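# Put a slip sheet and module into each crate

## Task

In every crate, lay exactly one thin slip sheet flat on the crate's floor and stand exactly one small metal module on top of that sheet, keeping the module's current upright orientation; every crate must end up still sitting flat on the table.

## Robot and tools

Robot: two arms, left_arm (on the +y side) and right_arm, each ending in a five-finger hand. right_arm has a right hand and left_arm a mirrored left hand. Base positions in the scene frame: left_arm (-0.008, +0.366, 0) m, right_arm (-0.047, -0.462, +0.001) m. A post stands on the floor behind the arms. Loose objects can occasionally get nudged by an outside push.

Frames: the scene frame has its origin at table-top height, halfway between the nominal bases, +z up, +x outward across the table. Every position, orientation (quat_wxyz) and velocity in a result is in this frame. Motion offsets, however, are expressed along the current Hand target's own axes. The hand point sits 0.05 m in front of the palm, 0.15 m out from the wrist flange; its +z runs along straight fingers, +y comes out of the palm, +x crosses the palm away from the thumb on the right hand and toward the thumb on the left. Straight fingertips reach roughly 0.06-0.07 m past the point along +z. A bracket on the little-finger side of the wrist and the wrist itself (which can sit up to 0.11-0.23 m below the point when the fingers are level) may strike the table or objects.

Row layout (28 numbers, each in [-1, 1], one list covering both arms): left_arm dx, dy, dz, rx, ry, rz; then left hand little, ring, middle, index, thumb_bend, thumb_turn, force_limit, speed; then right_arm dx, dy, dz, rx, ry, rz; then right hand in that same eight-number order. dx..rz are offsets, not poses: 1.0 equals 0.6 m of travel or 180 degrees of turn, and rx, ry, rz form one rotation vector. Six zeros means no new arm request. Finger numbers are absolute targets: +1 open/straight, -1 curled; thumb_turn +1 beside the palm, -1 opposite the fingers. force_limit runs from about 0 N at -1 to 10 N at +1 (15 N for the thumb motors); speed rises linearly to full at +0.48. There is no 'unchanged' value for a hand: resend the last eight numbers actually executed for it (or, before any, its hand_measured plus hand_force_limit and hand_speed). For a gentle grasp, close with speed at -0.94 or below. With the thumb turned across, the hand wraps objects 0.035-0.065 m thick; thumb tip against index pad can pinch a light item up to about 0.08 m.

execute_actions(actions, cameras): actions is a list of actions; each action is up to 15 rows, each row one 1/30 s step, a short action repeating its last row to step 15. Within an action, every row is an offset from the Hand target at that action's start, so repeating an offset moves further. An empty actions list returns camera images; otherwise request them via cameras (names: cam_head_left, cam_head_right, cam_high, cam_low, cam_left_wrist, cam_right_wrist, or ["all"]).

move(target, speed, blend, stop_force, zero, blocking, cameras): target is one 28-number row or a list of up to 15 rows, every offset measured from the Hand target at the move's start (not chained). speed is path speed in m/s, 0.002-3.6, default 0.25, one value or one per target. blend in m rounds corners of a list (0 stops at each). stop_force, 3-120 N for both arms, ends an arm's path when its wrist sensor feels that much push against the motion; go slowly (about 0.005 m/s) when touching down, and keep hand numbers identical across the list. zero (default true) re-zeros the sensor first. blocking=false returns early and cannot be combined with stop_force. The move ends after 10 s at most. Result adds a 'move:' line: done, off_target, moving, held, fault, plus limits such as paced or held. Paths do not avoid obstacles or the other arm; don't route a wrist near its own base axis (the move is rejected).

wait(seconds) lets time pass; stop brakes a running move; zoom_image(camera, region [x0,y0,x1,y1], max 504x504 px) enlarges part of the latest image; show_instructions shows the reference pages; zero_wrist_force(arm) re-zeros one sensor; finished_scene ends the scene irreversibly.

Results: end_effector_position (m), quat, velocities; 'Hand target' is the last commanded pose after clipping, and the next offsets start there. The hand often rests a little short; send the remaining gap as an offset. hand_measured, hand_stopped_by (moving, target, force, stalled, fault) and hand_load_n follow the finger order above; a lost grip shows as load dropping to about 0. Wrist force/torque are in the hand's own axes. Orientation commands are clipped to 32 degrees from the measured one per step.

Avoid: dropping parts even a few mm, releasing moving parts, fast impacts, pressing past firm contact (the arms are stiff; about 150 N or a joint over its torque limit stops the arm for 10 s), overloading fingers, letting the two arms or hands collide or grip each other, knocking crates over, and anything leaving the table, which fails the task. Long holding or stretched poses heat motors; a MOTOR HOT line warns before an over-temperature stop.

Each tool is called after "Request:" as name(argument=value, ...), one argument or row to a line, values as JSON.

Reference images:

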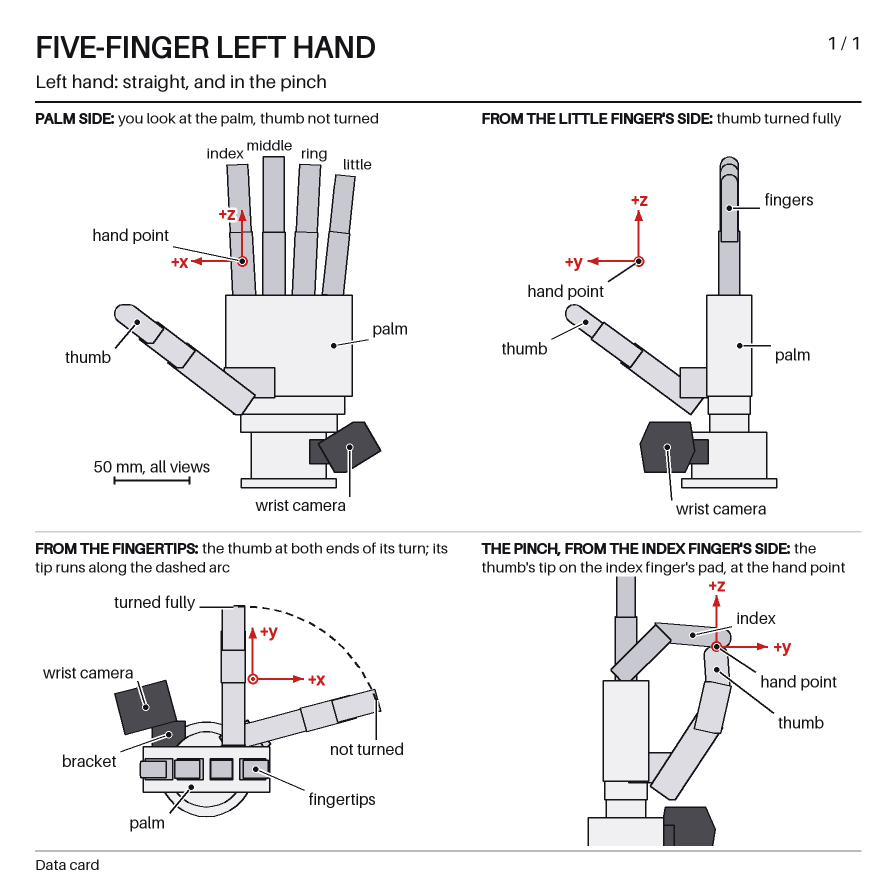

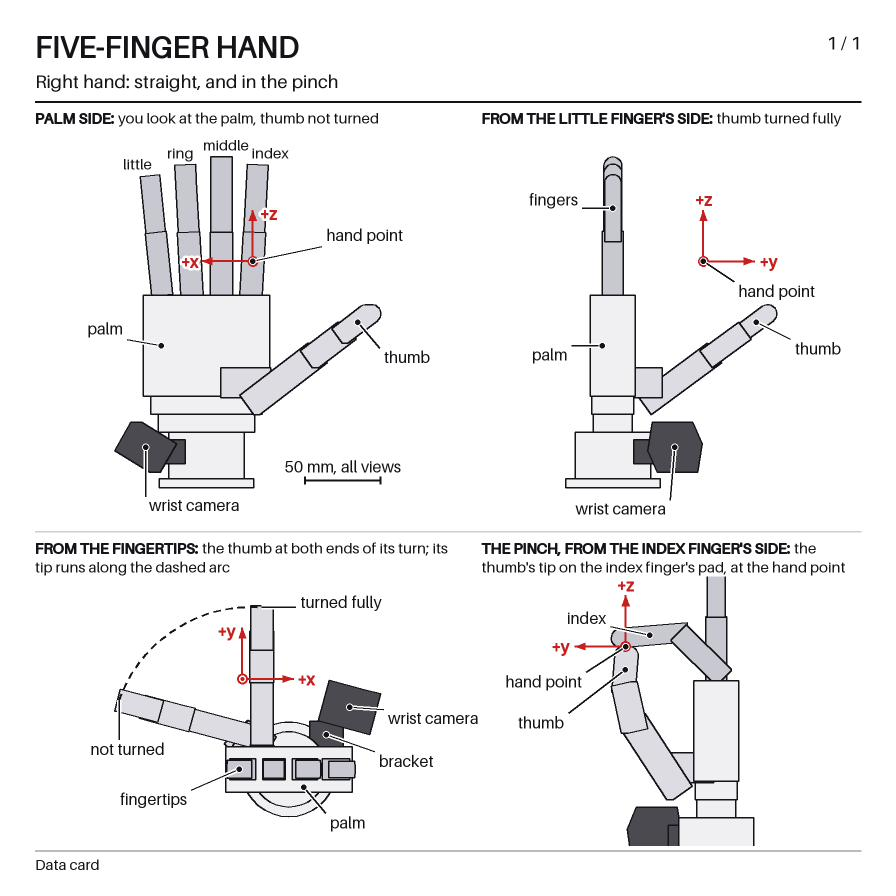

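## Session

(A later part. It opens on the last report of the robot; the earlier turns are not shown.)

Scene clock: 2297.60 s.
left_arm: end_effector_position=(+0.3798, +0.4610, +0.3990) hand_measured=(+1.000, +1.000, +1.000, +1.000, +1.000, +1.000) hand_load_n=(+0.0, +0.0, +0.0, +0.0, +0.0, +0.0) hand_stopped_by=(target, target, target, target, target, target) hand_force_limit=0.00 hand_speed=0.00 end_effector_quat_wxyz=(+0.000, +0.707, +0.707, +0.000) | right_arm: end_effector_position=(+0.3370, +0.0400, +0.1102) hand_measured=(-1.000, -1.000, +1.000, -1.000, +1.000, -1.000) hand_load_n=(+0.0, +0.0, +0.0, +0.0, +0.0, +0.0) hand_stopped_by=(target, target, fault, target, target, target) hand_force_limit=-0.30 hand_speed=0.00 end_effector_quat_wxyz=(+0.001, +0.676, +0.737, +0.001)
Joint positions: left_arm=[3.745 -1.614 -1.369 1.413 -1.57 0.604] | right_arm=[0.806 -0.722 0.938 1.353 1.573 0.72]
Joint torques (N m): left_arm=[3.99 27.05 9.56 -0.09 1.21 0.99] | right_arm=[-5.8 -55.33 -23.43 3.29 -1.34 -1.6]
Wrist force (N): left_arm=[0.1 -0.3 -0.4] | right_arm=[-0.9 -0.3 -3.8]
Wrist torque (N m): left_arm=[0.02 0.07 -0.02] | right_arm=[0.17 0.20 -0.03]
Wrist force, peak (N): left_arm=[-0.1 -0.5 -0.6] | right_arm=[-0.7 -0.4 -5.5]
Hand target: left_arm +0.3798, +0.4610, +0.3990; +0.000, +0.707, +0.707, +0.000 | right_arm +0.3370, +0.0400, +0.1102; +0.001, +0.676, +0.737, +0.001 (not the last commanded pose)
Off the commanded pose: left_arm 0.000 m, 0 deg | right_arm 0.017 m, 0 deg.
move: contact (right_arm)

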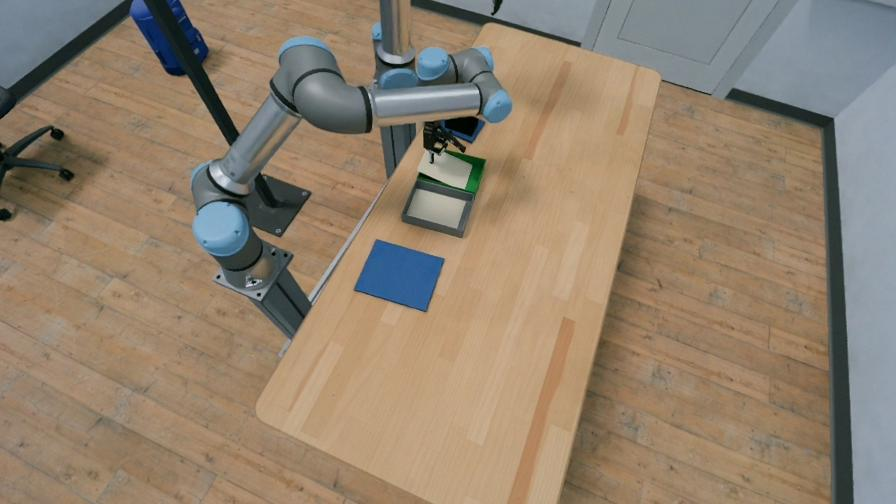

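Request:
move(
  target=[0,0,0,0,0,0,1,1,1,1,1,1,0,0,0,0.0067,0.0009,0,0,0,-1,-1,1,-1,1,-1,-0.3,0],
  speed=0.02,
  cameras=["cam_high"],
)

Request:
move(
  target=[0,0,0,0,0,0,1,1,1,1,1,1,0,0,0,0.0067,0.0009,0,0,0,-1,-1,1,-1,1,-1,-0.3,0],
  speed=0.02,
  cameras=["cam_high"],
)

Request:
zoom_image(
  camera="cam_high",
  region=[370, 100, 490, 220],
)

Scene clock: 2306.83 s.
left_arm: end_effector_position=(+0.3798, +0.4610, +0.3990) hand_measured=(+1.000, +1.000, +1.000, +1.000, +1.000, +1.000) hand_load_n=(+0.0, +0.0, +0.0, +0.0, +0.0, +0.0) hand_stopped_by=(target, target, target, target, target, target) hand_force_limit=0.00 hand_speed=0.00 end_effector_quat_wxyz=(+0.000, +0.707, +0.707, +0.000) | right_arm: end_effector_position=(+0.3411, +0.0403, +0.1096) hand_measured=(-1.000, -1.000, +1.000, -1.000, +1.000, -1.000) hand_load_n=(+0.0, +0.0, +0.0, +0.0, +0.0, +0.0) hand_stopped_by=(target, target, fault, target, target, target) hand_force_limit=-0.30 hand_speed=0.00 end_effector_quat_wxyz=(+0.001, +0.676, +0.737, +0.001)
Joint positions: left_arm=[3.745 -1.614 -1.369 1.413 -1.57 0.604] | right_arm=[0.801 -0.715 0.926 1.357 1.573 0.715]
Joint torques (N m): left_arm=[3.96 27.44 9.91 0.09 1.54 0.95] | right_arm=[7.95 -58.62 -9.72 1.47 -1.18 1.73]
Wrist force (N): left_arm=[-0.1 -0.4 -0.4] | right_arm=[-0.6 -0.4 0.4]
Wrist torque (N m): left_arm=[0.00 0.09 -0.02] | right_arm=[-0.09 0.09 0.05]
Wrist force, peak (N): left_arm=[0.0 -0.5 -0.6] | right_arm=[-1.3 -0.3 -3.8]
Hand target: left_arm +0.3798, +0.4610, +0.3990; +0.000, +0.707, +0.707, +0.000 | right_arm +0.3410, +0.0403, +0.1096; +0.001, +0.676, +0.737, +0.001
Off the commanded pose: left_arm 0.000 m, 0 deg | right_arm 0.000 m, 0 deg.
move: done

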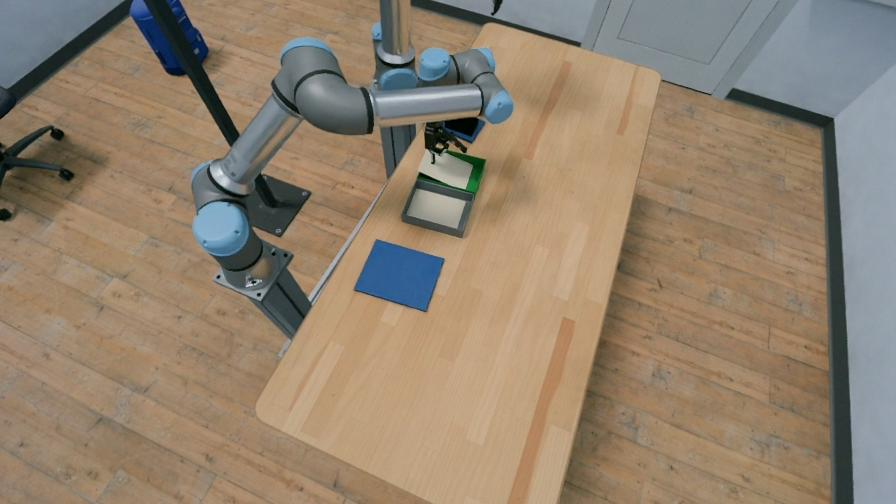

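Scene clock: 2307.33 s.
left_arm: end_effector_position=(+0.3798, +0.4610, +0.3990) hand_measured=(+1.000, +1.000, +1.000, +1.000, +1.000, +1.000) hand_load_n=(+0.0, +0.0, +0.0, +0.0, +0.0, +0.0) hand_stopped_by=(target, target, target, target, target, target) hand_force_limit=0.00 hand_speed=0.00 end_effector_quat_wxyz=(+0.000, +0.707, +0.707, +0.000) | right_arm: end_effector_position=(+0.3451, +0.0407, +0.1090) hand_measured=(-1.000, -1.000, +1.000, -1.000, +1.000, -1.000) hand_load_n=(+0.0, +0.0, +0.0, +0.0, +0.0, +0.0) hand_stopped_by=(target, target, fault, target, target, target) hand_force_limit=-0.30 hand_speed=0.00 end_effector_quat_wxyz=(+0.001, +0.676, +0.737, +0.001)
Joint positions: left_arm=[3.745 -1.614 -1.369 1.413 -1.57 0.604] | right_arm=[0.797 -0.707 0.913 1.362 1.573 0.711]
Joint torques (N m): left_arm=[3.13 27.63 11.56 -0.04 1.49 1.07] | right_arm=[7.12 -59.81 -10.06 1.49 -1.25 1.7]
Wrist force (N): left_arm=[-0.1 -0.3 -0.5] | right_arm=[-0.5 -0.2 0.4]
Wrist torque (N m): left_arm=[0.03 0.08 -0.02] | right_arm=[-0.05 0.06 0.06]
Wrist force, peak (N): left_arm=[0.2 -0.4 -0.4] | right_arm=[-0.7 -0.2 0.5]
Hand target: left_arm +0.3798, +0.4610, +0.3990; +0.000, +0.707, +0.707, +0.000 | right_arm +0.3450, +0.0407, +0.1091; +0.001, +0.676, +0.737, +0.001
Off the commanded pose: left_arm 0.000 m, 0 deg | right_arm 0.000 m, 0 deg.
move: done

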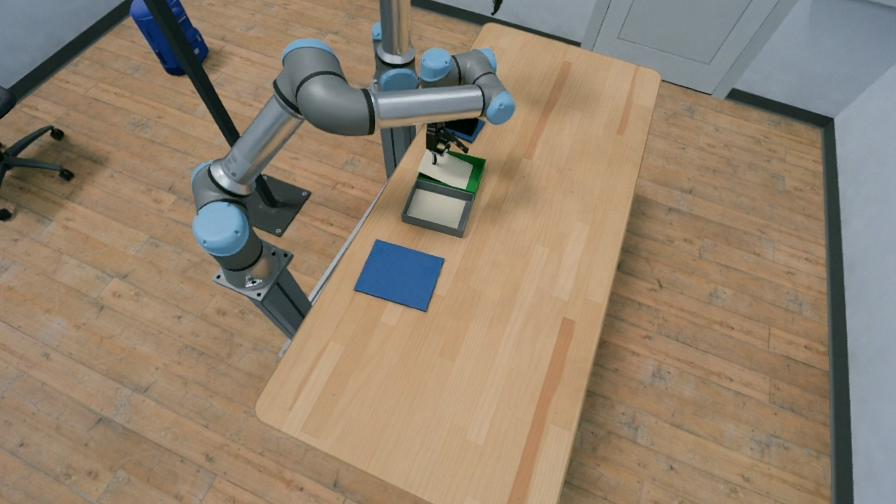

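Scaled by 4.200 from the camera's image (finer frame: 1280x720).

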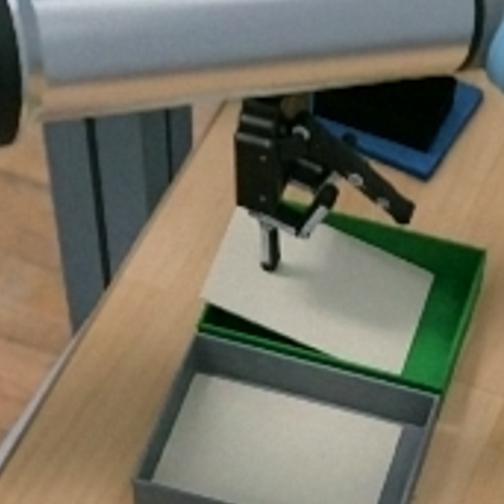

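Request:
move(
  target=[0,0,0,0,0,0,1,1,1,1,1,1,0,0,0,0,0.03,0,0,0,-1,-1,1,-1,1,-1,-0.3,0],
  speed=0.006,
  stop_force=4,
)

Request:
move(
  target=[0,0,0,0,0,0,1,1,1,1,1,1,0,0,0,0.0067,0.0018,0,0,0,-1,-1,1,-1,1,-1,-0.3,0],
  speed=0.02,
  cameras=["cam_high"],
)

Request:
zoom_image(
  camera="cam_high",
  region=[370, 100, 490, 220],
)

Scene clock: 2317.50 s.
left_arm: end_effector_position=(+0.3798, +0.4610, +0.3990) hand_measured=(+1.000, +1.000, +1.000, +1.000, +1.000, +1.000) hand_load_n=(+0.0, +0.0, +0.0, +0.0, +0.0, +0.0) hand_stopped_by=(target, target, target, target, target, target) hand_force_limit=0.00 hand_speed=0.00 end_effector_quat_wxyz=(+0.000, +0.707, +0.707, +0.000) | right_arm: end_effector_position=(+0.3450, +0.0407, +0.1078) hand_measured=(-1.000, -1.000, +1.000, -1.000, +1.000, -1.000) hand_load_n=(+0.0, +0.0, +0.0, +0.0, +0.0, +0.0) hand_stopped_by=(target, target, fault, target, target, target) hand_force_limit=-0.30 hand_speed=0.00 end_effector_quat_wxyz=(+0.001, +0.676, +0.737, +0.001)
Joint positions: left_arm=[3.745 -1.614 -1.369 1.413 -1.57 0.604] | right_arm=[0.797 -0.707 0.916 1.359 1.573 0.711]
Joint torques (N m): left_arm=[3.63 27.8 9.7 0.13 1.7 1.03] | right_arm=[7.33 -55.14 -23.74 3.3 -1.04 2]
Wrist force (N): left_arm=[0.1 -0.4 -0.2] | right_arm=[-1.2 -0.4 -4.3]
Wrist torque (N m): left_arm=[0.00 0.06 -0.01] | right_arm=[0.21 0.24 0.00]
Wrist force, peak (N): left_arm=[0.0 -0.4 -0.7] | right_arm=[-0.5 -0.3 -6.7]
Hand target: left_arm +0.3798, +0.4610, +0.3990; +0.000, +0.707, +0.707, +0.000 | right_arm +0.3450, +0.0407, +0.1078; +0.001, +0.676, +0.737, +0.001 (not the last commanded pose)
Off the commanded pose: left_arm 0.000 m, 0 deg | right_arm 0.017 m, 0 deg.
move: contact (right_arm)

Scene clock: 2318.00 s.
left_arm: end_effector_position=(+0.3798, +0.4610, +0.3990) hand_measured=(+1.000, +1.000, +1.000, +1.000, +1.000, +1.000) hand_load_n=(+0.0, +0.0, +0.0, +0.0, +0.0, +0.0) hand_stopped_by=(target, target, target, target, target, target) hand_force_limit=0.00 hand_speed=0.00 end_effector_quat_wxyz=(+0.000, +0.707, +0.707, +0.000) | right_arm: end_effector_position=(+0.3491, +0.0410, +0.1067) hand_measured=(-1.000, -1.000, +1.000, -1.000, +1.000, -1.000) hand_load_n=(+0.0, +0.0, +0.0, +0.0, -0.5, +0.0) hand_stopped_by=(target, target, fault, target, target, target) hand_force_limit=-0.30 hand_speed=0.00 end_effector_quat_wxyz=(+0.001, +0.676, +0.737, +0.001)
Joint positions: left_arm=[3.745 -1.614 -1.369 1.413 -1.57 0.604] | right_arm=[0.793 -0.699 0.904 1.363 1.573 0.707]
Joint torques (N m): left_arm=[4.22 26.4 10.06 -0.01 1.77 1.1] | right_arm=[5.88 -55.18 -10.98 1.05 -0.77 1.76]
Wrist force (N): left_arm=[0.0 -0.3 -0.4] | right_arm=[1.1 -0.5 -6.2]
Wrist torque (N m): left_arm=[0.02 0.08 -0.02] | right_arm=[0.30 0.20 0.14]
Wrist force, peak (N): left_arm=[0.1 -0.3 -0.6] | right_arm=[1.1 -0.5 -6.2]
Hand target: left_arm +0.3798, +0.4610, +0.3990; +0.000, +0.707, +0.707, +0.000 | right_arm +0.3490, +0.0410, +0.1067; +0.001, +0.676, +0.737, +0.001
Off the commanded pose: left_arm 0.000 m, 0 deg | right_arm 0.000 m, 0 deg.
move: done

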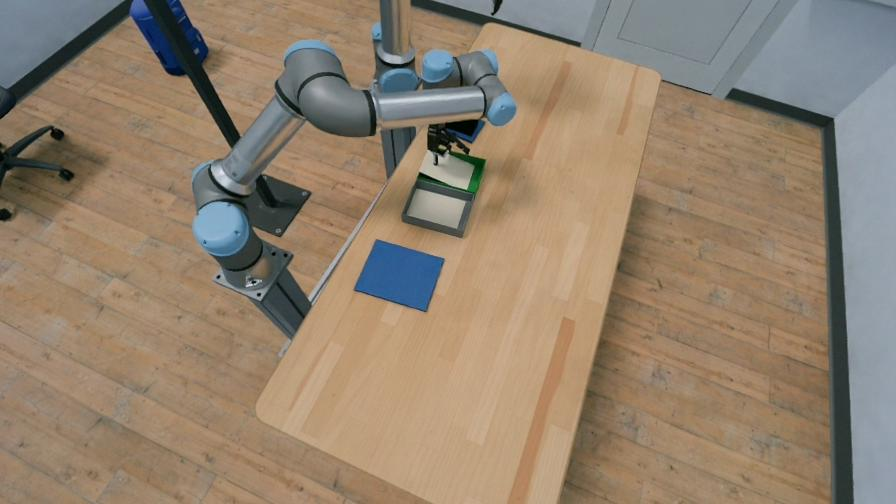

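Scaled by 4.200 from the camera's image (finer frame: 1280x720).

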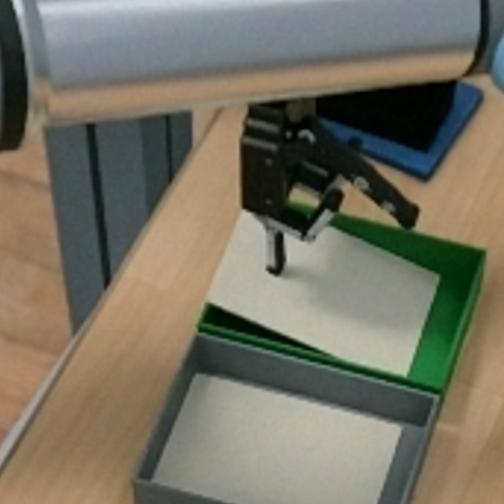

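Request:
move(
  target=[0,0,0,0,0,0,1,1,1,1,1,1,0,0,0,0.0067,0.0011,0,0,0,-1,-1,1,-1,1,-1,-0.3,0],
  speed=0.02,
  cameras=["cam_high"],
)

Request:
zoom_image(
  camera="cam_high",
  region=[370, 100, 490, 220],
)

Scene clock: 2325.43 s.
left_arm: end_effector_position=(+0.3798, +0.4610, +0.3990) hand_measured=(+1.000, +1.000, +1.000, +1.000, +1.000, +1.000) hand_load_n=(+0.5, +0.0, +0.0, +0.0, +0.0, +0.0) hand_stopped_by=(target, target, target, target, target, target) hand_force_limit=0.00 hand_speed=0.00 end_effector_quat_wxyz=(+0.000, +0.707, +0.707, +0.000) | right_arm: end_effector_position=(+0.3531, +0.0414, +0.1060) hand_measured=(-1.000, -1.000, +1.000, -1.000, +1.000, -1.000) hand_load_n=(+0.0, +0.0, +0.0, +0.0, +0.0, +0.0) hand_stopped_by=(target, target, fault, target, target, target) hand_force_limit=-0.30 hand_speed=0.00 end_effector_quat_wxyz=(+0.001, +0.676, +0.737, +0.001)
Joint positions: left_arm=[3.745 -1.614 -1.369 1.413 -1.57 0.604] | right_arm=[0.789 -0.691 0.891 1.368 1.573 0.702]
Joint torques (N m): left_arm=[2.8 27 10.26 0.2 1.86 1.2] | right_arm=[5.31 -49.24 -6.73 0.1 -0.85 1.62]
Wrist force (N): left_arm=[-0.1 -0.3 -0.4] | right_arm=[0.9 0.3 -14.1]
Wrist torque (N m): left_arm=[0.02 0.09 -0.03] | right_arm=[0.84 0.37 0.16]
Wrist force, peak (N): left_arm=[-0.2 -0.3 -0.6] | right_arm=[0.9 0.3 -14.1]
Hand target: left_arm +0.3798, +0.4610, +0.3990; +0.000, +0.707, +0.707, +0.000 | right_arm +0.3530, +0.0414, +0.1061; +0.001, +0.676, +0.737, +0.001
Off the commanded pose: left_arm 0.000 m, 0 deg | right_arm 0.000 m, 0 deg.
move: done

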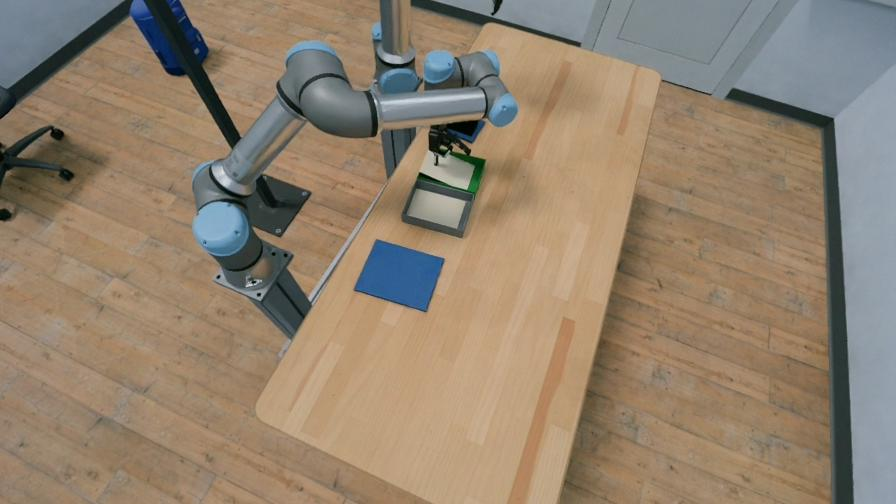

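Scaled by 4.200 from the camera's image (finer frame: 1280x720).

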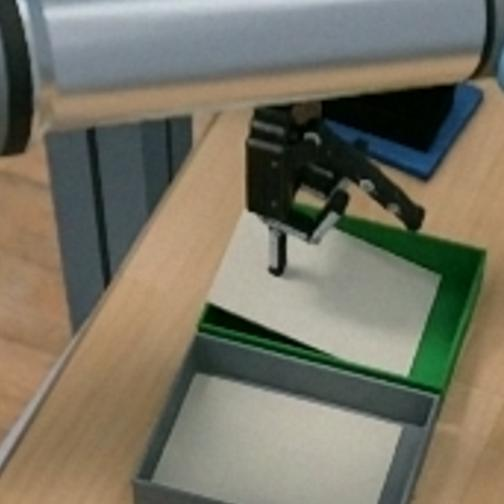

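Request:
move(
  target=[0,0,0,0,0,0,1,1,1,1,1,1,0,0,0,0.001,-0.0012,0,0,0,-1,-1,1,-1,1,-1,-0.3,0],
  speed=0.01,
)

Request:
move(
  target=[0,0,0,0,0,0,1,1,1,1,1,1,0,0,0,0.005,0.0002,0,0,0,-1,-1,1,-1,1,-1,-0.3,0],
  speed=0.02,
  cameras=["cam_high"],
)

Request:
zoom_image(
  camera="cam_high",
  region=[370, 100, 490, 220],
)

Scene clock: 2341.53 s.
left_arm: end_effector_position=(+0.3798, +0.4610, +0.3990) hand_measured=(+1.000, +1.000, +1.000, +1.000, +1.000, +1.000) hand_load_n=(+0.0, +0.0, +0.0, +0.0, +0.0, +0.0) hand_stopped_by=(target, target, target, target, target, target) hand_force_limit=0.00 hand_speed=0.00 end_effector_quat_wxyz=(+0.000, +0.707, +0.707, +0.000) | right_arm: end_effector_position=(+0.3536, +0.0415, +0.1068) hand_measured=(-1.000, -1.000, +1.000, -1.000, +1.000, -1.000) hand_load_n=(+0.0, +0.0, +0.0, +0.0, -0.5, +0.0) hand_stopped_by=(target, target, fault, target, target, target) hand_force_limit=-0.30 hand_speed=0.00 end_effector_quat_wxyz=(+0.001, +0.676, +0.737, +0.001)
Joint positions: left_arm=[3.745 -1.614 -1.369 1.413 -1.57 0.604] | right_arm=[0.788 -0.691 0.888 1.37 1.573 0.702]
Joint torques (N m): left_arm=[4.87 26.58 9.78 -0.04 2.24 0.81] | right_arm=[-7 -37.89 -10.7 1.47 1.8 -2.12]
Wrist force (N): left_arm=[-0.2 -0.4 -0.3] | right_arm=[-0.2 -0.4 -1.2]
Wrist torque (N m): left_arm=[0.00 0.11 -0.03] | right_arm=[0.02 0.09 0.07]
Wrist force, peak (N): left_arm=[-0.1 -0.3 -0.6] | right_arm=[1.2 0.3 -14.1]
Hand target: left_arm +0.3798, +0.4610, +0.3990; +0.000, +0.707, +0.707, +0.000 | right_arm +0.3536, +0.0414, +0.1068; +0.001, +0.676, +0.737, +0.001
Off the commanded pose: left_arm 0.000 m, 0 deg | right_arm 0.000 m, 0 deg.
move: done

Scene clock: 2342.03 s.
left_arm: end_effector_position=(+0.3798, +0.4610, +0.3990) hand_measured=(+1.000, +1.000, +1.000, +1.000, +1.000, +1.000) hand_load_n=(-0.5, +0.0, +0.0, +0.5, +0.0, +0.0) hand_stopped_by=(target, target, target, target, target, target) hand_force_limit=0.00 hand_speed=0.00 end_effector_quat_wxyz=(+0.000, +0.707, +0.707, +0.000) | right_arm: end_effector_position=(+0.3567, +0.0416, +0.1066) hand_measured=(-1.000, -1.000, +1.000, -1.000, +1.000, -1.000) hand_load_n=(+0.0, +0.0, +0.0, +0.0, +0.0, +0.0) hand_stopped_by=(target, target, fault, target, target, target) hand_force_limit=-0.30 hand_speed=0.00 end_effector_quat_wxyz=(+0.001, +0.676, +0.737, +0.001)
Joint positions: left_arm=[3.745 -1.614 -1.369 1.413 -1.57 0.604] | right_arm=[0.785 -0.685 0.878 1.375 1.573 0.699]
Joint torques (N m): left_arm=[2.71 27.49 9.6 -0.07 2.21 0.8] | right_arm=[8.16 -58.56 -11.31 0.89 1.34 2.12]
Wrist force (N): left_arm=[-0.1 -0.2 -0.4] | right_arm=[-0.6 -0.3 0.6]
Wrist torque (N m): left_arm=[0.04 0.10 -0.03] | right_arm=[-0.08 0.08 0.05]
Wrist force, peak (N): left_arm=[-0.1 -0.5 -0.5] | right_arm=[-0.4 -0.6 -1.7]
Hand target: left_arm +0.3798, +0.4610, +0.3990; +0.000, +0.707, +0.707, +0.000 | right_arm +0.3566, +0.0417, +0.1067; +0.001, +0.676, +0.737, +0.001
Off the commanded pose: left_arm 0.000 m, 0 deg | right_arm 0.000 m, 0 deg.
move: done

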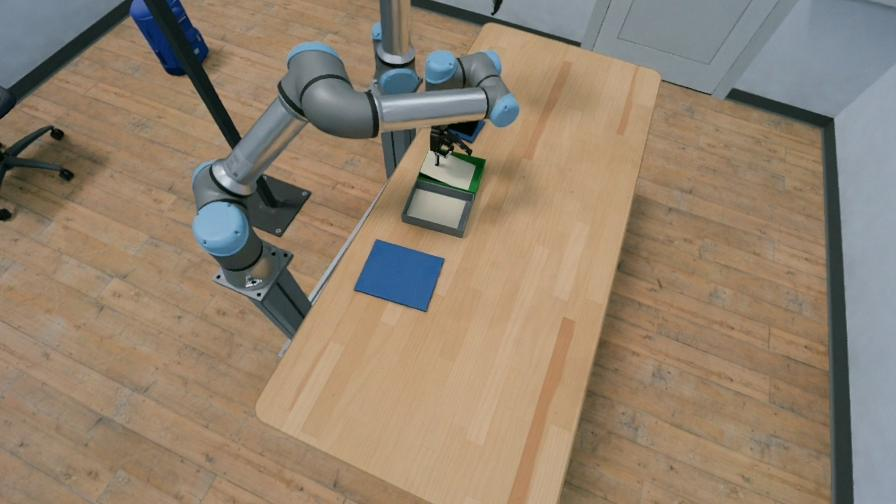

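Scaled by 4.200 from the camera's image (finer frame: 1280x720).

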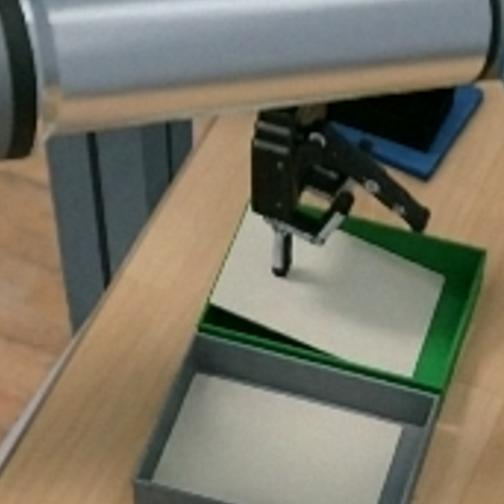

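Request:
wait(
  seconds=0,
  cameras=["cam_high"],
)

Request:
zoom_image(
  camera="cam_high",
  region=[370, 60, 520, 220],
)

Scene clock: 2371.10 s.
left_arm: end_effector_position=(+0.3798, +0.4610, +0.3990) hand_measured=(+1.000, +1.000, +1.000, +1.000, +1.000, +1.000) hand_load_n=(+0.0, +0.0, +0.0, +0.0, +0.0, +0.0) hand_stopped_by=(target, target, target, target, target, target) hand_force_limit=0.00 hand_speed=0.00 end_effector_quat_wxyz=(+0.000, +0.707, +0.707, +0.000) | right_arm: end_effector_position=(+0.3566, +0.0417, +0.1067) hand_measured=(-1.000, -1.000, +1.000, -1.000, +1.000, -1.000) hand_load_n=(+0.0, +0.0, +0.0, +0.0, +0.0, +0.5) hand_stopped_by=(target, target, fault, target, target, target) hand_force_limit=-0.30 hand_speed=0.00 end_effector_quat_wxyz=(+0.001, +0.676, +0.737, +0.001)
Joint positions: left_arm=[3.745 -1.614 -1.369 1.413 -1.57 0.604] | right_arm=[0.785 -0.685 0.878 1.375 1.573 0.699]
Joint torques (N m): left_arm=[3 26.64 11.34 -0.19 2.04 0.9] | right_arm=[8.22 -58.32 -10.62 0.61 -1.21 1.99]
Wrist force (N): left_arm=[0.0 -0.4 -0.2] | right_arm=[-0.6 -0.4 0.6]
Wrist torque (N m): left_arm=[-0.01 0.08 -0.01] | right_arm=[-0.08 0.07 0.03]
Wrist force, peak (N): left_arm=[-0.1 -0.3 -0.6] | right_arm=[-0.8 -0.3 0.5]
Hand target: left_arm +0.3798, +0.4610, +0.3990; +0.000, +0.707, +0.707, +0.000 | right_arm +0.3566, +0.0417, +0.1067; +0.001, +0.676, +0.737, +0.001
Off the commanded pose: left_arm 0.000 m, 0 deg | right_arm 0.000 m, 0 deg.

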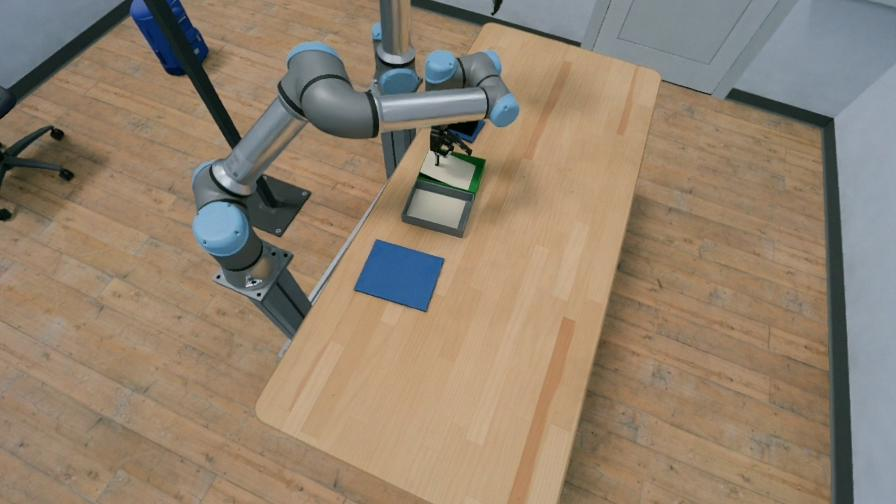

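Scaled by 3.150 from the camera's image (finer frame: 1280x720).

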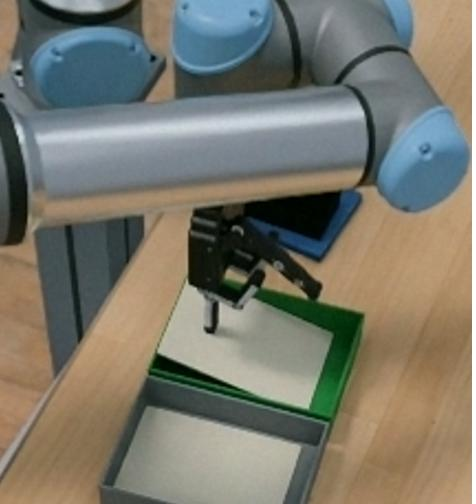

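Request:
move(
  target=[0,0,0,0,0,0,1,1,1,1,1,1,0,0, 0,0,0.015,0,0,0,-1,-1,1,-1,1,-1,-0.3,0],
  speed=0.006,
  stop_force=3,
)

Request:
move(
  target=[0,0,0,0,0,0,1,1,1,1,1,1,0,0, 0,0.007,0.0008,0,0,0,-1,-1,1,-1,1,-1,-0.3,0],
  speed=0.01,
  cameras=["cam_high"],
)

Request:
zoom_image(
  camera="cam_high",
  region=[370, 100, 490, 220],
)

Scene clock: 2381.33 s.
left_arm: end_effector_position=(+0.3798, +0.4610, +0.3990) hand_measured=(+1.000, +1.000, +1.000, +1.000, +1.000, +1.000) hand_load_n=(+0.0, +0.0, +0.0, +0.0, +0.0, +0.0) hand_stopped_by=(target, target, target, target, target, target) hand_force_limit=0.00 hand_speed=0.00 end_effector_quat_wxyz=(+0.000, +0.707, +0.707, +0.000) | right_arm: end_effector_position=(+0.3566, +0.0417, +0.1061) hand_measured=(-1.000, -1.000, +1.000, -1.000, +1.000, -1.000) hand_load_n=(+0.0, +0.0, +0.0, +0.0, +0.0, +0.0) hand_stopped_by=(target, target, fault, target, target, target) hand_force_limit=-0.30 hand_speed=0.00 end_effector_quat_wxyz=(+0.001, +0.676, +0.737, +0.002)
Joint positions: left_arm=[3.745 -1.614 -1.369 1.413 -1.57 0.604] | right_arm=[0.785 -0.685 0.879 1.373 1.573 0.699]
Joint torques (N m): left_arm=[3.32 27.25 11.27 -0.13 2.12 0.82] | right_arm=[7.74 -56.97 -24.26 3.28 -1.37 2.03]
Wrist force (N): left_arm=[0.1 -0.4 -0.4] | right_arm=[-1.1 -0.5 -2.9]
Wrist torque (N m): left_arm=[0.00 0.07 -0.01] | right_arm=[0.13 0.19 -0.01]
Wrist force, peak (N): left_arm=[-0.1 -0.5 -0.5] | right_arm=[-0.5 -0.2 -5.4]
Hand target: left_arm +0.3798, +0.4610, +0.3990; +0.000, +0.707, +0.707, +0.000 | right_arm +0.3566, +0.0417, +0.1061; +0.001, +0.676, +0.737, +0.002 (not the last commanded pose)
Off the commanded pose: left_arm 0.000 m, 0 deg | right_arm 0.008 m, 0 deg.
move: contact (right_arm)

Scene clock: 2382.00 s.
left_arm: end_effector_position=(+0.3798, +0.4610, +0.3990) hand_measured=(+1.000, +1.000, +1.000, +1.000, +1.000, +1.000) hand_load_n=(-0.5, +0.0, +0.0, +0.0, +0.0, +0.0) hand_stopped_by=(target, target, target, target, target, target) hand_force_limit=0.00 hand_speed=0.00 end_effector_quat_wxyz=(+0.000, +0.707, +0.707, +0.000) | right_arm: end_effector_position=(+0.3609, +0.0421, +0.1056) hand_measured=(-1.000, -1.000, +1.000, -1.000, +1.000, -1.000) hand_load_n=(+0.5, +0.0, +0.0, +0.0, +0.0, +0.0) hand_stopped_by=(target, target, fault, target, target, target) hand_force_limit=-0.30 hand_speed=0.00 end_effector_quat_wxyz=(+0.001, +0.676, +0.737, +0.002)
Joint positions: left_arm=[3.745 -1.614 -1.369 1.413 -1.57 0.604] | right_arm=[0.78 -0.676 0.865 1.379 1.573 0.694]
Joint torques (N m): left_arm=[1.89 27.17 10.19 -0.14 2.24 0.77] | right_arm=[3.83 -56.25 -9.05 2 -1.43 -0.39]
Wrist force (N): left_arm=[0.1 -0.4 -0.4] | right_arm=[-0.6 -0.3 0.7]
Wrist torque (N m): left_arm=[0.00 0.06 -0.01] | right_arm=[-0.08 0.07 0.05]
Wrist force, peak (N): left_arm=[-0.1 -0.4 -0.4] | right_arm=[-1.0 -0.4 -2.7]
Hand target: left_arm +0.3798, +0.4610, +0.3990; +0.000, +0.707, +0.707, +0.000 | right_arm +0.3608, +0.0421, +0.1056; +0.001, +0.676, +0.737, +0.002
Off the commanded pose: left_arm 0.000 m, 0 deg | right_arm 0.000 m, 0 deg.
move: done

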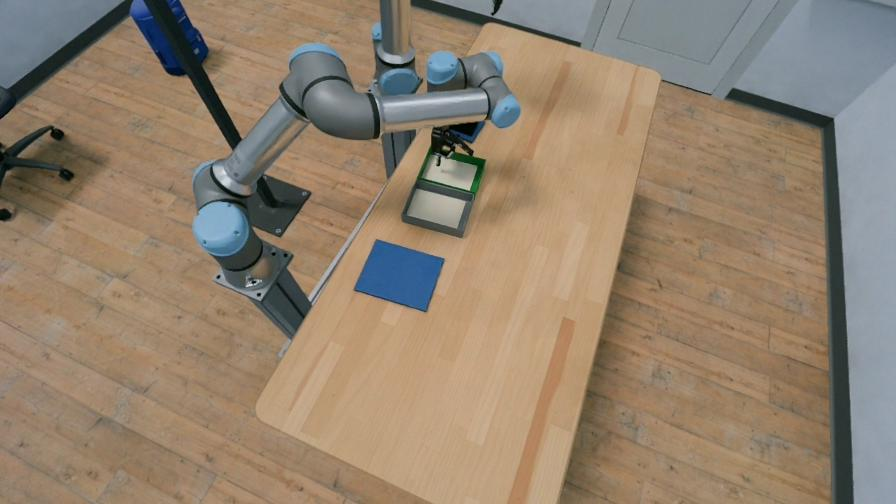

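Scaled by 4.200 from the camera's image (finer frame: 1280x720).

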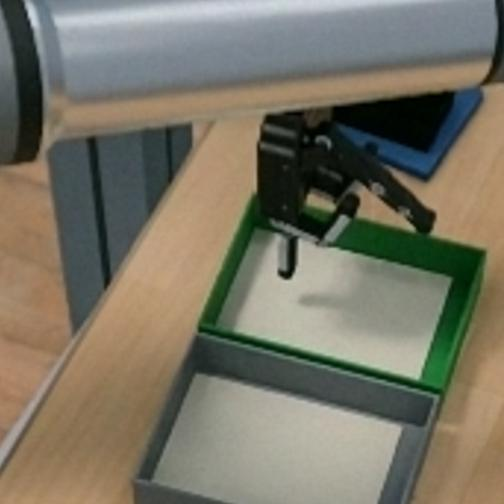

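Request:
move(
  target=[
    [0,0,0,0,0,0,1,1,1,1,1,1,0,0, 0,0,-0.4,0,0,0,-1,-1,1,-1,1,-1,-0.3,0],
    [0,0,0,0,0,0,1,1,1,1,1,1,0,0, -0.98,0.05,-0.5,0,0,0,-1,-1,1,-1,1,-1,-0.3,0],
  ],
  speed=0.2,
  blend=[0.04,0],
  cameras=["cam_high","cam_low","cam_head_left","cam_head_right","cam_left_wrist"],
)

Request:
zoom_image(
  camera="cam_high",
  region=[380, 60, 520, 240],
)

Scene clock: 2400.03 s.
left_arm: end_effector_position=(+0.3798, +0.4610, +0.3990) hand_measured=(+1.000, +1.000, +1.000, +1.000, +1.000, +1.000) hand_load_n=(+0.0, +0.0, +0.0, +0.5, +0.0, +0.0) hand_stopped_by=(target, target, target, target, target, target) hand_force_limit=0.00 hand_speed=0.00 end_effector_quat_wxyz=(+0.000, +0.707, +0.707, +0.000) | right_arm: end_effector_position=(+0.4404, -0.5413, +0.4054) hand_measured=(-1.000, -1.000, +1.000, -1.000, +1.000, -1.000) hand_load_n=(+0.0, +0.0, +0.0, +0.5, +0.0, +0.0) hand_stopped_by=(target, target, fault, target, target, target) hand_force_limit=-0.30 hand_speed=0.00 end_effector_quat_wxyz=(+0.001, +0.676, +0.737, +0.002)
Joint positions: left_arm=[3.745 -1.614 -1.369 1.413 -1.57 0.604] | right_arm=[-0.445 -1.277 1.057 1.788 1.568 -0.531]
Joint torques (N m): left_arm=[1.21 27.37 10.49 0.05 2.24 0.65] | right_arm=[-7.87 -31.93 -21.49 0.91 0.1 -2.02]
Wrist force (N): left_arm=[0.0 -0.4 -0.3] | right_arm=[-0.6 -0.2 0.5]
Wrist torque (N m): left_arm=[0.00 0.08 -0.02] | right_arm=[-0.07 0.08 -0.02]
Wrist force, peak (N): left_arm=[0.0 -0.5 -0.5] | right_arm=[-2.7 -0.1 0.2]
Hand target: left_arm +0.3798, +0.4610, +0.3990; +0.000, +0.707, +0.707, +0.000 | right_arm +0.4404, -0.5414, +0.4054; +0.001, +0.676, +0.737, +0.002
Off the commanded pose: left_arm 0.000 m, 0 deg | right_arm 0.000 m, 0 deg.
elbow stopped short (right arm): the move would have taken joint 3 (elbow) straighter than the controller allows.
move: done
Images, in order (width x height): cam_head_left 896x504, cam_head_right 896x504, cam_high 896x504, cam_low 896x504, cam_left_wrist 672x504.

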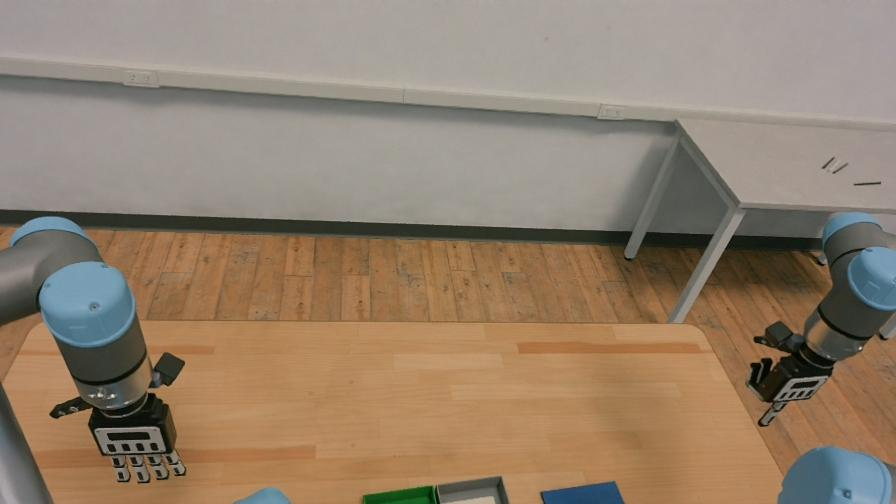

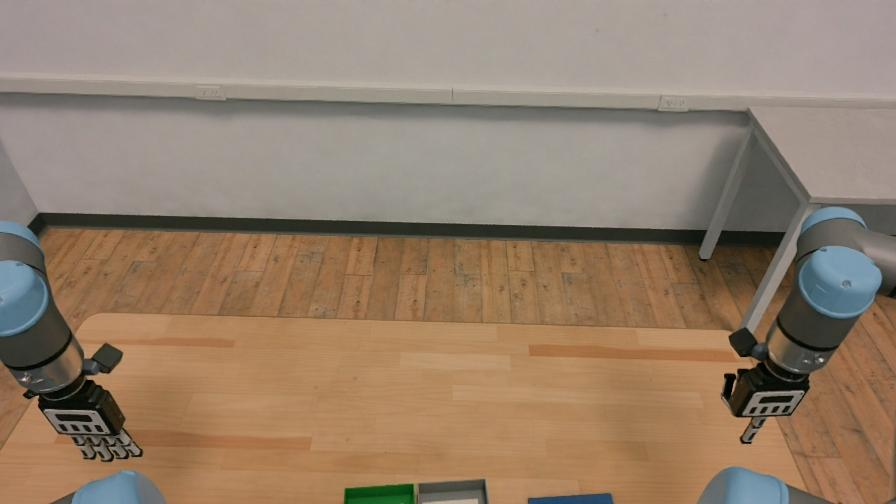

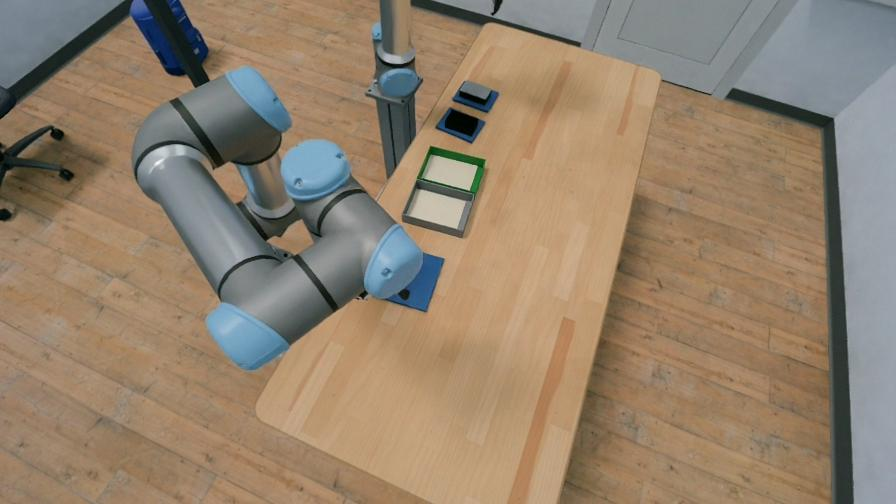

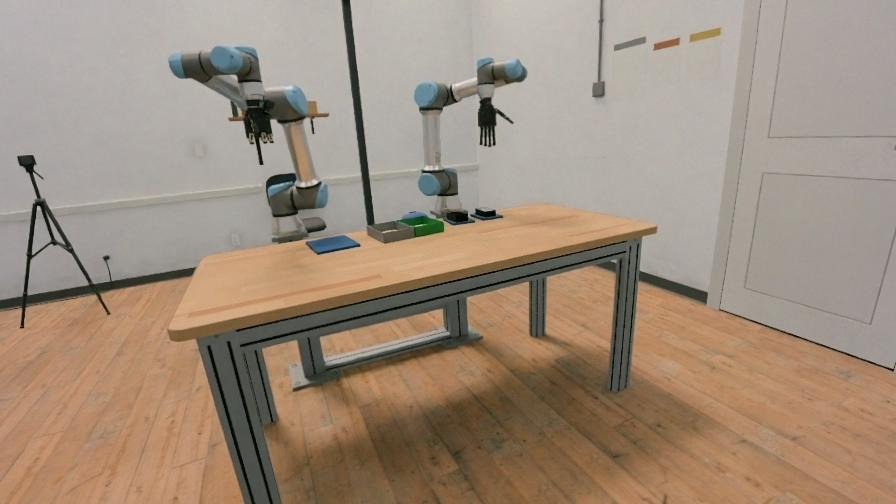

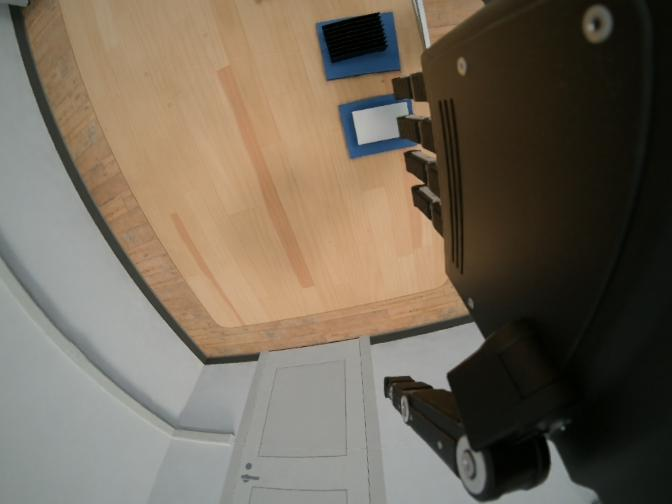

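Scaled by 2.800 from the camera's image (finer frame: 1280x720).

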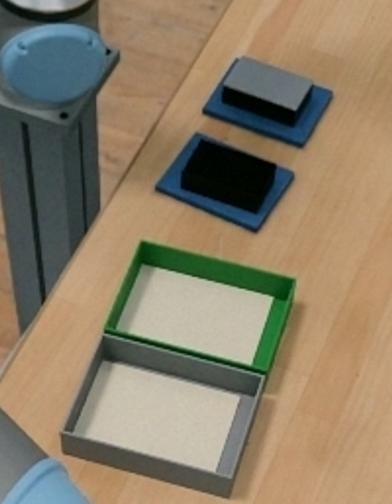

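Request:
move(
  target=[-0.2683,-0.083,0,0.2228,-0.2228,-0.4628,1,1,1,1,1,1,0,0, 0,0,0,0,0,0,-1,-1,1,-1,1,-1,-0.3,0],
  speed=0.25,
  cameras=["cam_high","cam_low","cam_left_wrist"],
)

Scene clock: 2533.20 s.
left_arm: end_effector_position=(+0.3301, +0.3001, +0.3989) hand_measured=(+1.000, +1.000, +1.000, +1.000, +1.000, +1.000) hand_load_n=(+0.0, +0.0, +0.0, +0.0, -0.5, -0.5) hand_stopped_by=(target, target, target, target, target, target) hand_force_limit=0.00 hand_speed=0.00 end_effector_quat_wxyz=(+0.001, +0.001, +0.901, -0.433) | right_arm: end_effector_position=(+0.4404, -0.5414, +0.4054) hand_measured=(-1.000, -1.000, +1.000, -1.000, +1.000, -1.000) hand_load_n=(+0.0, +0.0, +0.0, +0.0, +0.0, +0.0) hand_stopped_by=(target, target, fault, target, target, target) hand_force_limit=-0.30 hand_speed=0.00 end_effector_quat_wxyz=(+0.001, +0.676, +0.737, +0.002)
Joint positions: left_arm=[3.744 -1.681 -1.563 1.057 -0.872 -0.735] | right_arm=[-0.445 -1.277 1.057 1.788 1.568 -0.531]
Joint torques (N m): left_arm=[-7.38 20.28 25.19 -5.07 1.64 -0.93] | right_arm=[-7.52 -39.47 -24.83 0.71 1.45 -2.05]
Wrist force (N): left_arm=[-0.2 1.4 -0.9] | right_arm=[-0.7 -0.3 0.4]
Wrist torque (N m): left_arm=[0.15 0.08 -0.21] | right_arm=[-0.06 0.10 0.01]
Wrist force, peak (N): left_arm=[0.0 1.6 -1.1] | right_arm=[-0.9 -0.2 0.5]
Hand target: left_arm +0.3301, +0.3000, +0.3989; +0.001, +0.000, +0.901, -0.434 | right_arm +0.4404, -0.5414, +0.4054; +0.001, +0.676, +0.737, +0.002
Off the commanded pose: left_arm 0.000 m, 0 deg | right_arm 0.000 m, 0 deg.
move: done

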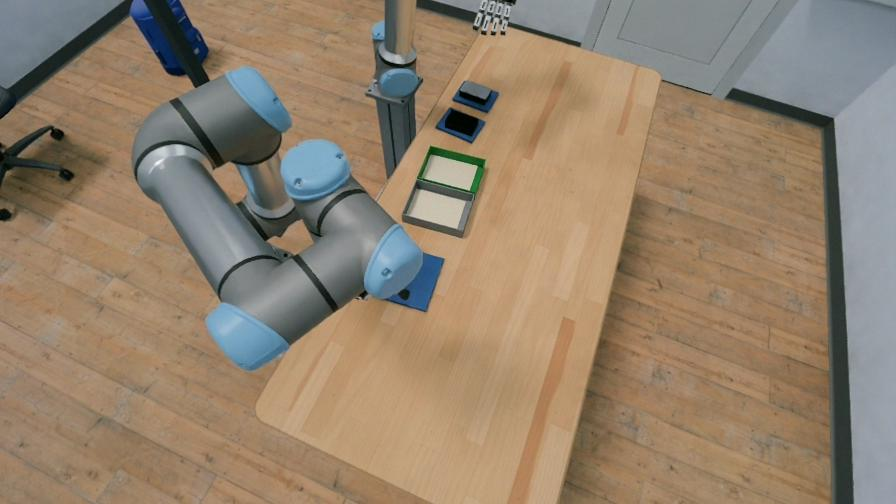

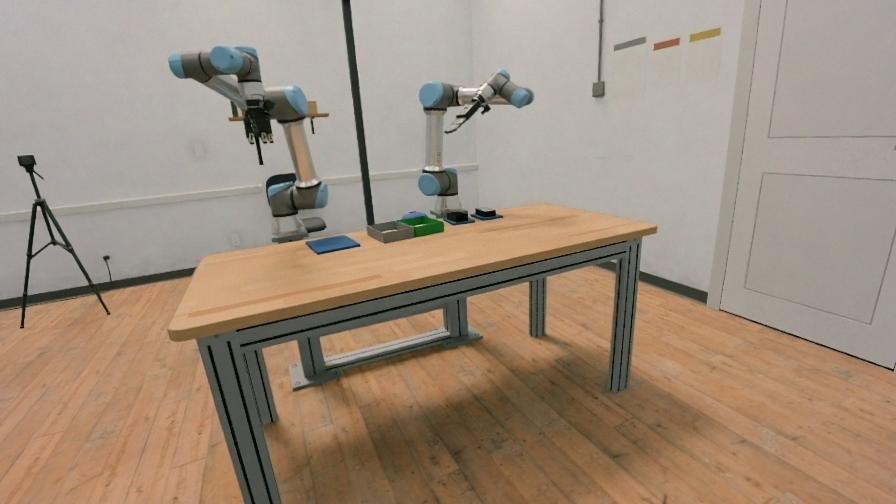

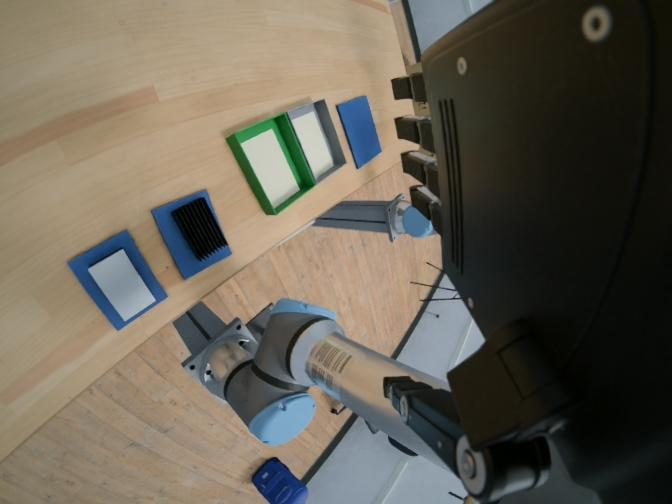

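Request:
move(
  target=[0,0,0,0,0,0,-1,-1,0.3,0.3,1,-1,0,0, 0,0,0,0,0,0,-1,-1,1,-1,1,-1,-0.3,0],
  cameras=["cam_left_wrist"],
)

Scene clock: 2585.27 s.
left_arm: end_effector_position=(+0.3301, +0.3000, +0.3989) hand_measured=(-1.000, -1.000, +0.300, +0.300, +1.000, -1.000) hand_load_n=(+0.0, +0.0, +0.0, +0.0, +0.0, +0.0) hand_stopped_by=(target, target, target, target, target, target) hand_force_limit=0.00 hand_speed=0.00 end_effector_quat_wxyz=(+0.001, +0.000, +0.901, -0.434) | right_arm: end_effector_position=(+0.4404, -0.5414, +0.4054) hand_measured=(-1.000, -1.000, +1.000, -1.000, +1.000, -1.000) hand_load_n=(+0.0, +0.0, +0.0, +0.0, +0.0, +0.0) hand_stopped_by=(target, target, fault, target, target, target) hand_force_limit=-0.30 hand_speed=0.00 end_effector_quat_wxyz=(+0.001, +0.676, +0.737, +0.002)
Joint positions: left_arm=[3.744 -1.681 -1.563 1.057 -0.871 -0.735] | right_arm=[-0.445 -1.277 1.057 1.788 1.568 -0.531]
Joint torques (N m): left_arm=[-7.41 19.38 11.35 -2.8 2.12 -1.19] | right_arm=[-7.3 -38.24 -24.61 0.95 1.07 -1.96]
Wrist force (N): left_arm=[-0.1 1.4 -0.7] | right_arm=[-0.8 -0.3 0.3]
Wrist torque (N m): left_arm=[0.15 0.08 -0.19] | right_arm=[-0.06 0.13 0.00]
Wrist force, peak (N): left_arm=[0.1 1.6 -1.1] | right_arm=[-0.9 -0.1 0.5]
Hand target: left_arm +0.3301, +0.3000, +0.3989; +0.001, +0.000, +0.901, -0.434 | right_arm +0.4404, -0.5414, +0.4054; +0.001, +0.676, +0.737, +0.002
Off the commanded pose: left_arm 0.000 m, 0 deg | right_arm 0.000 m, 0 deg.
move: done

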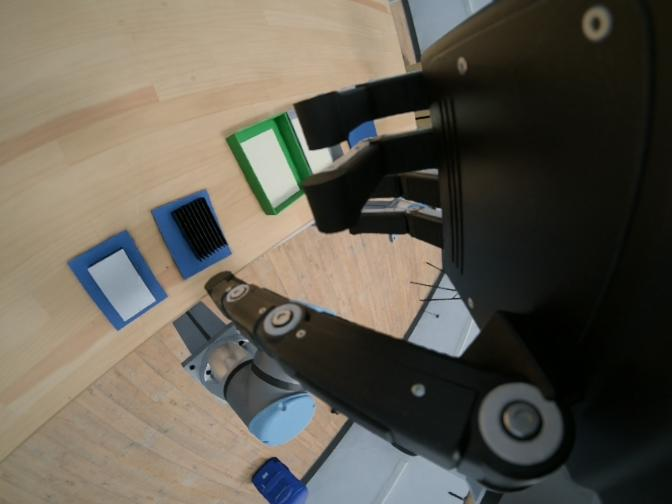

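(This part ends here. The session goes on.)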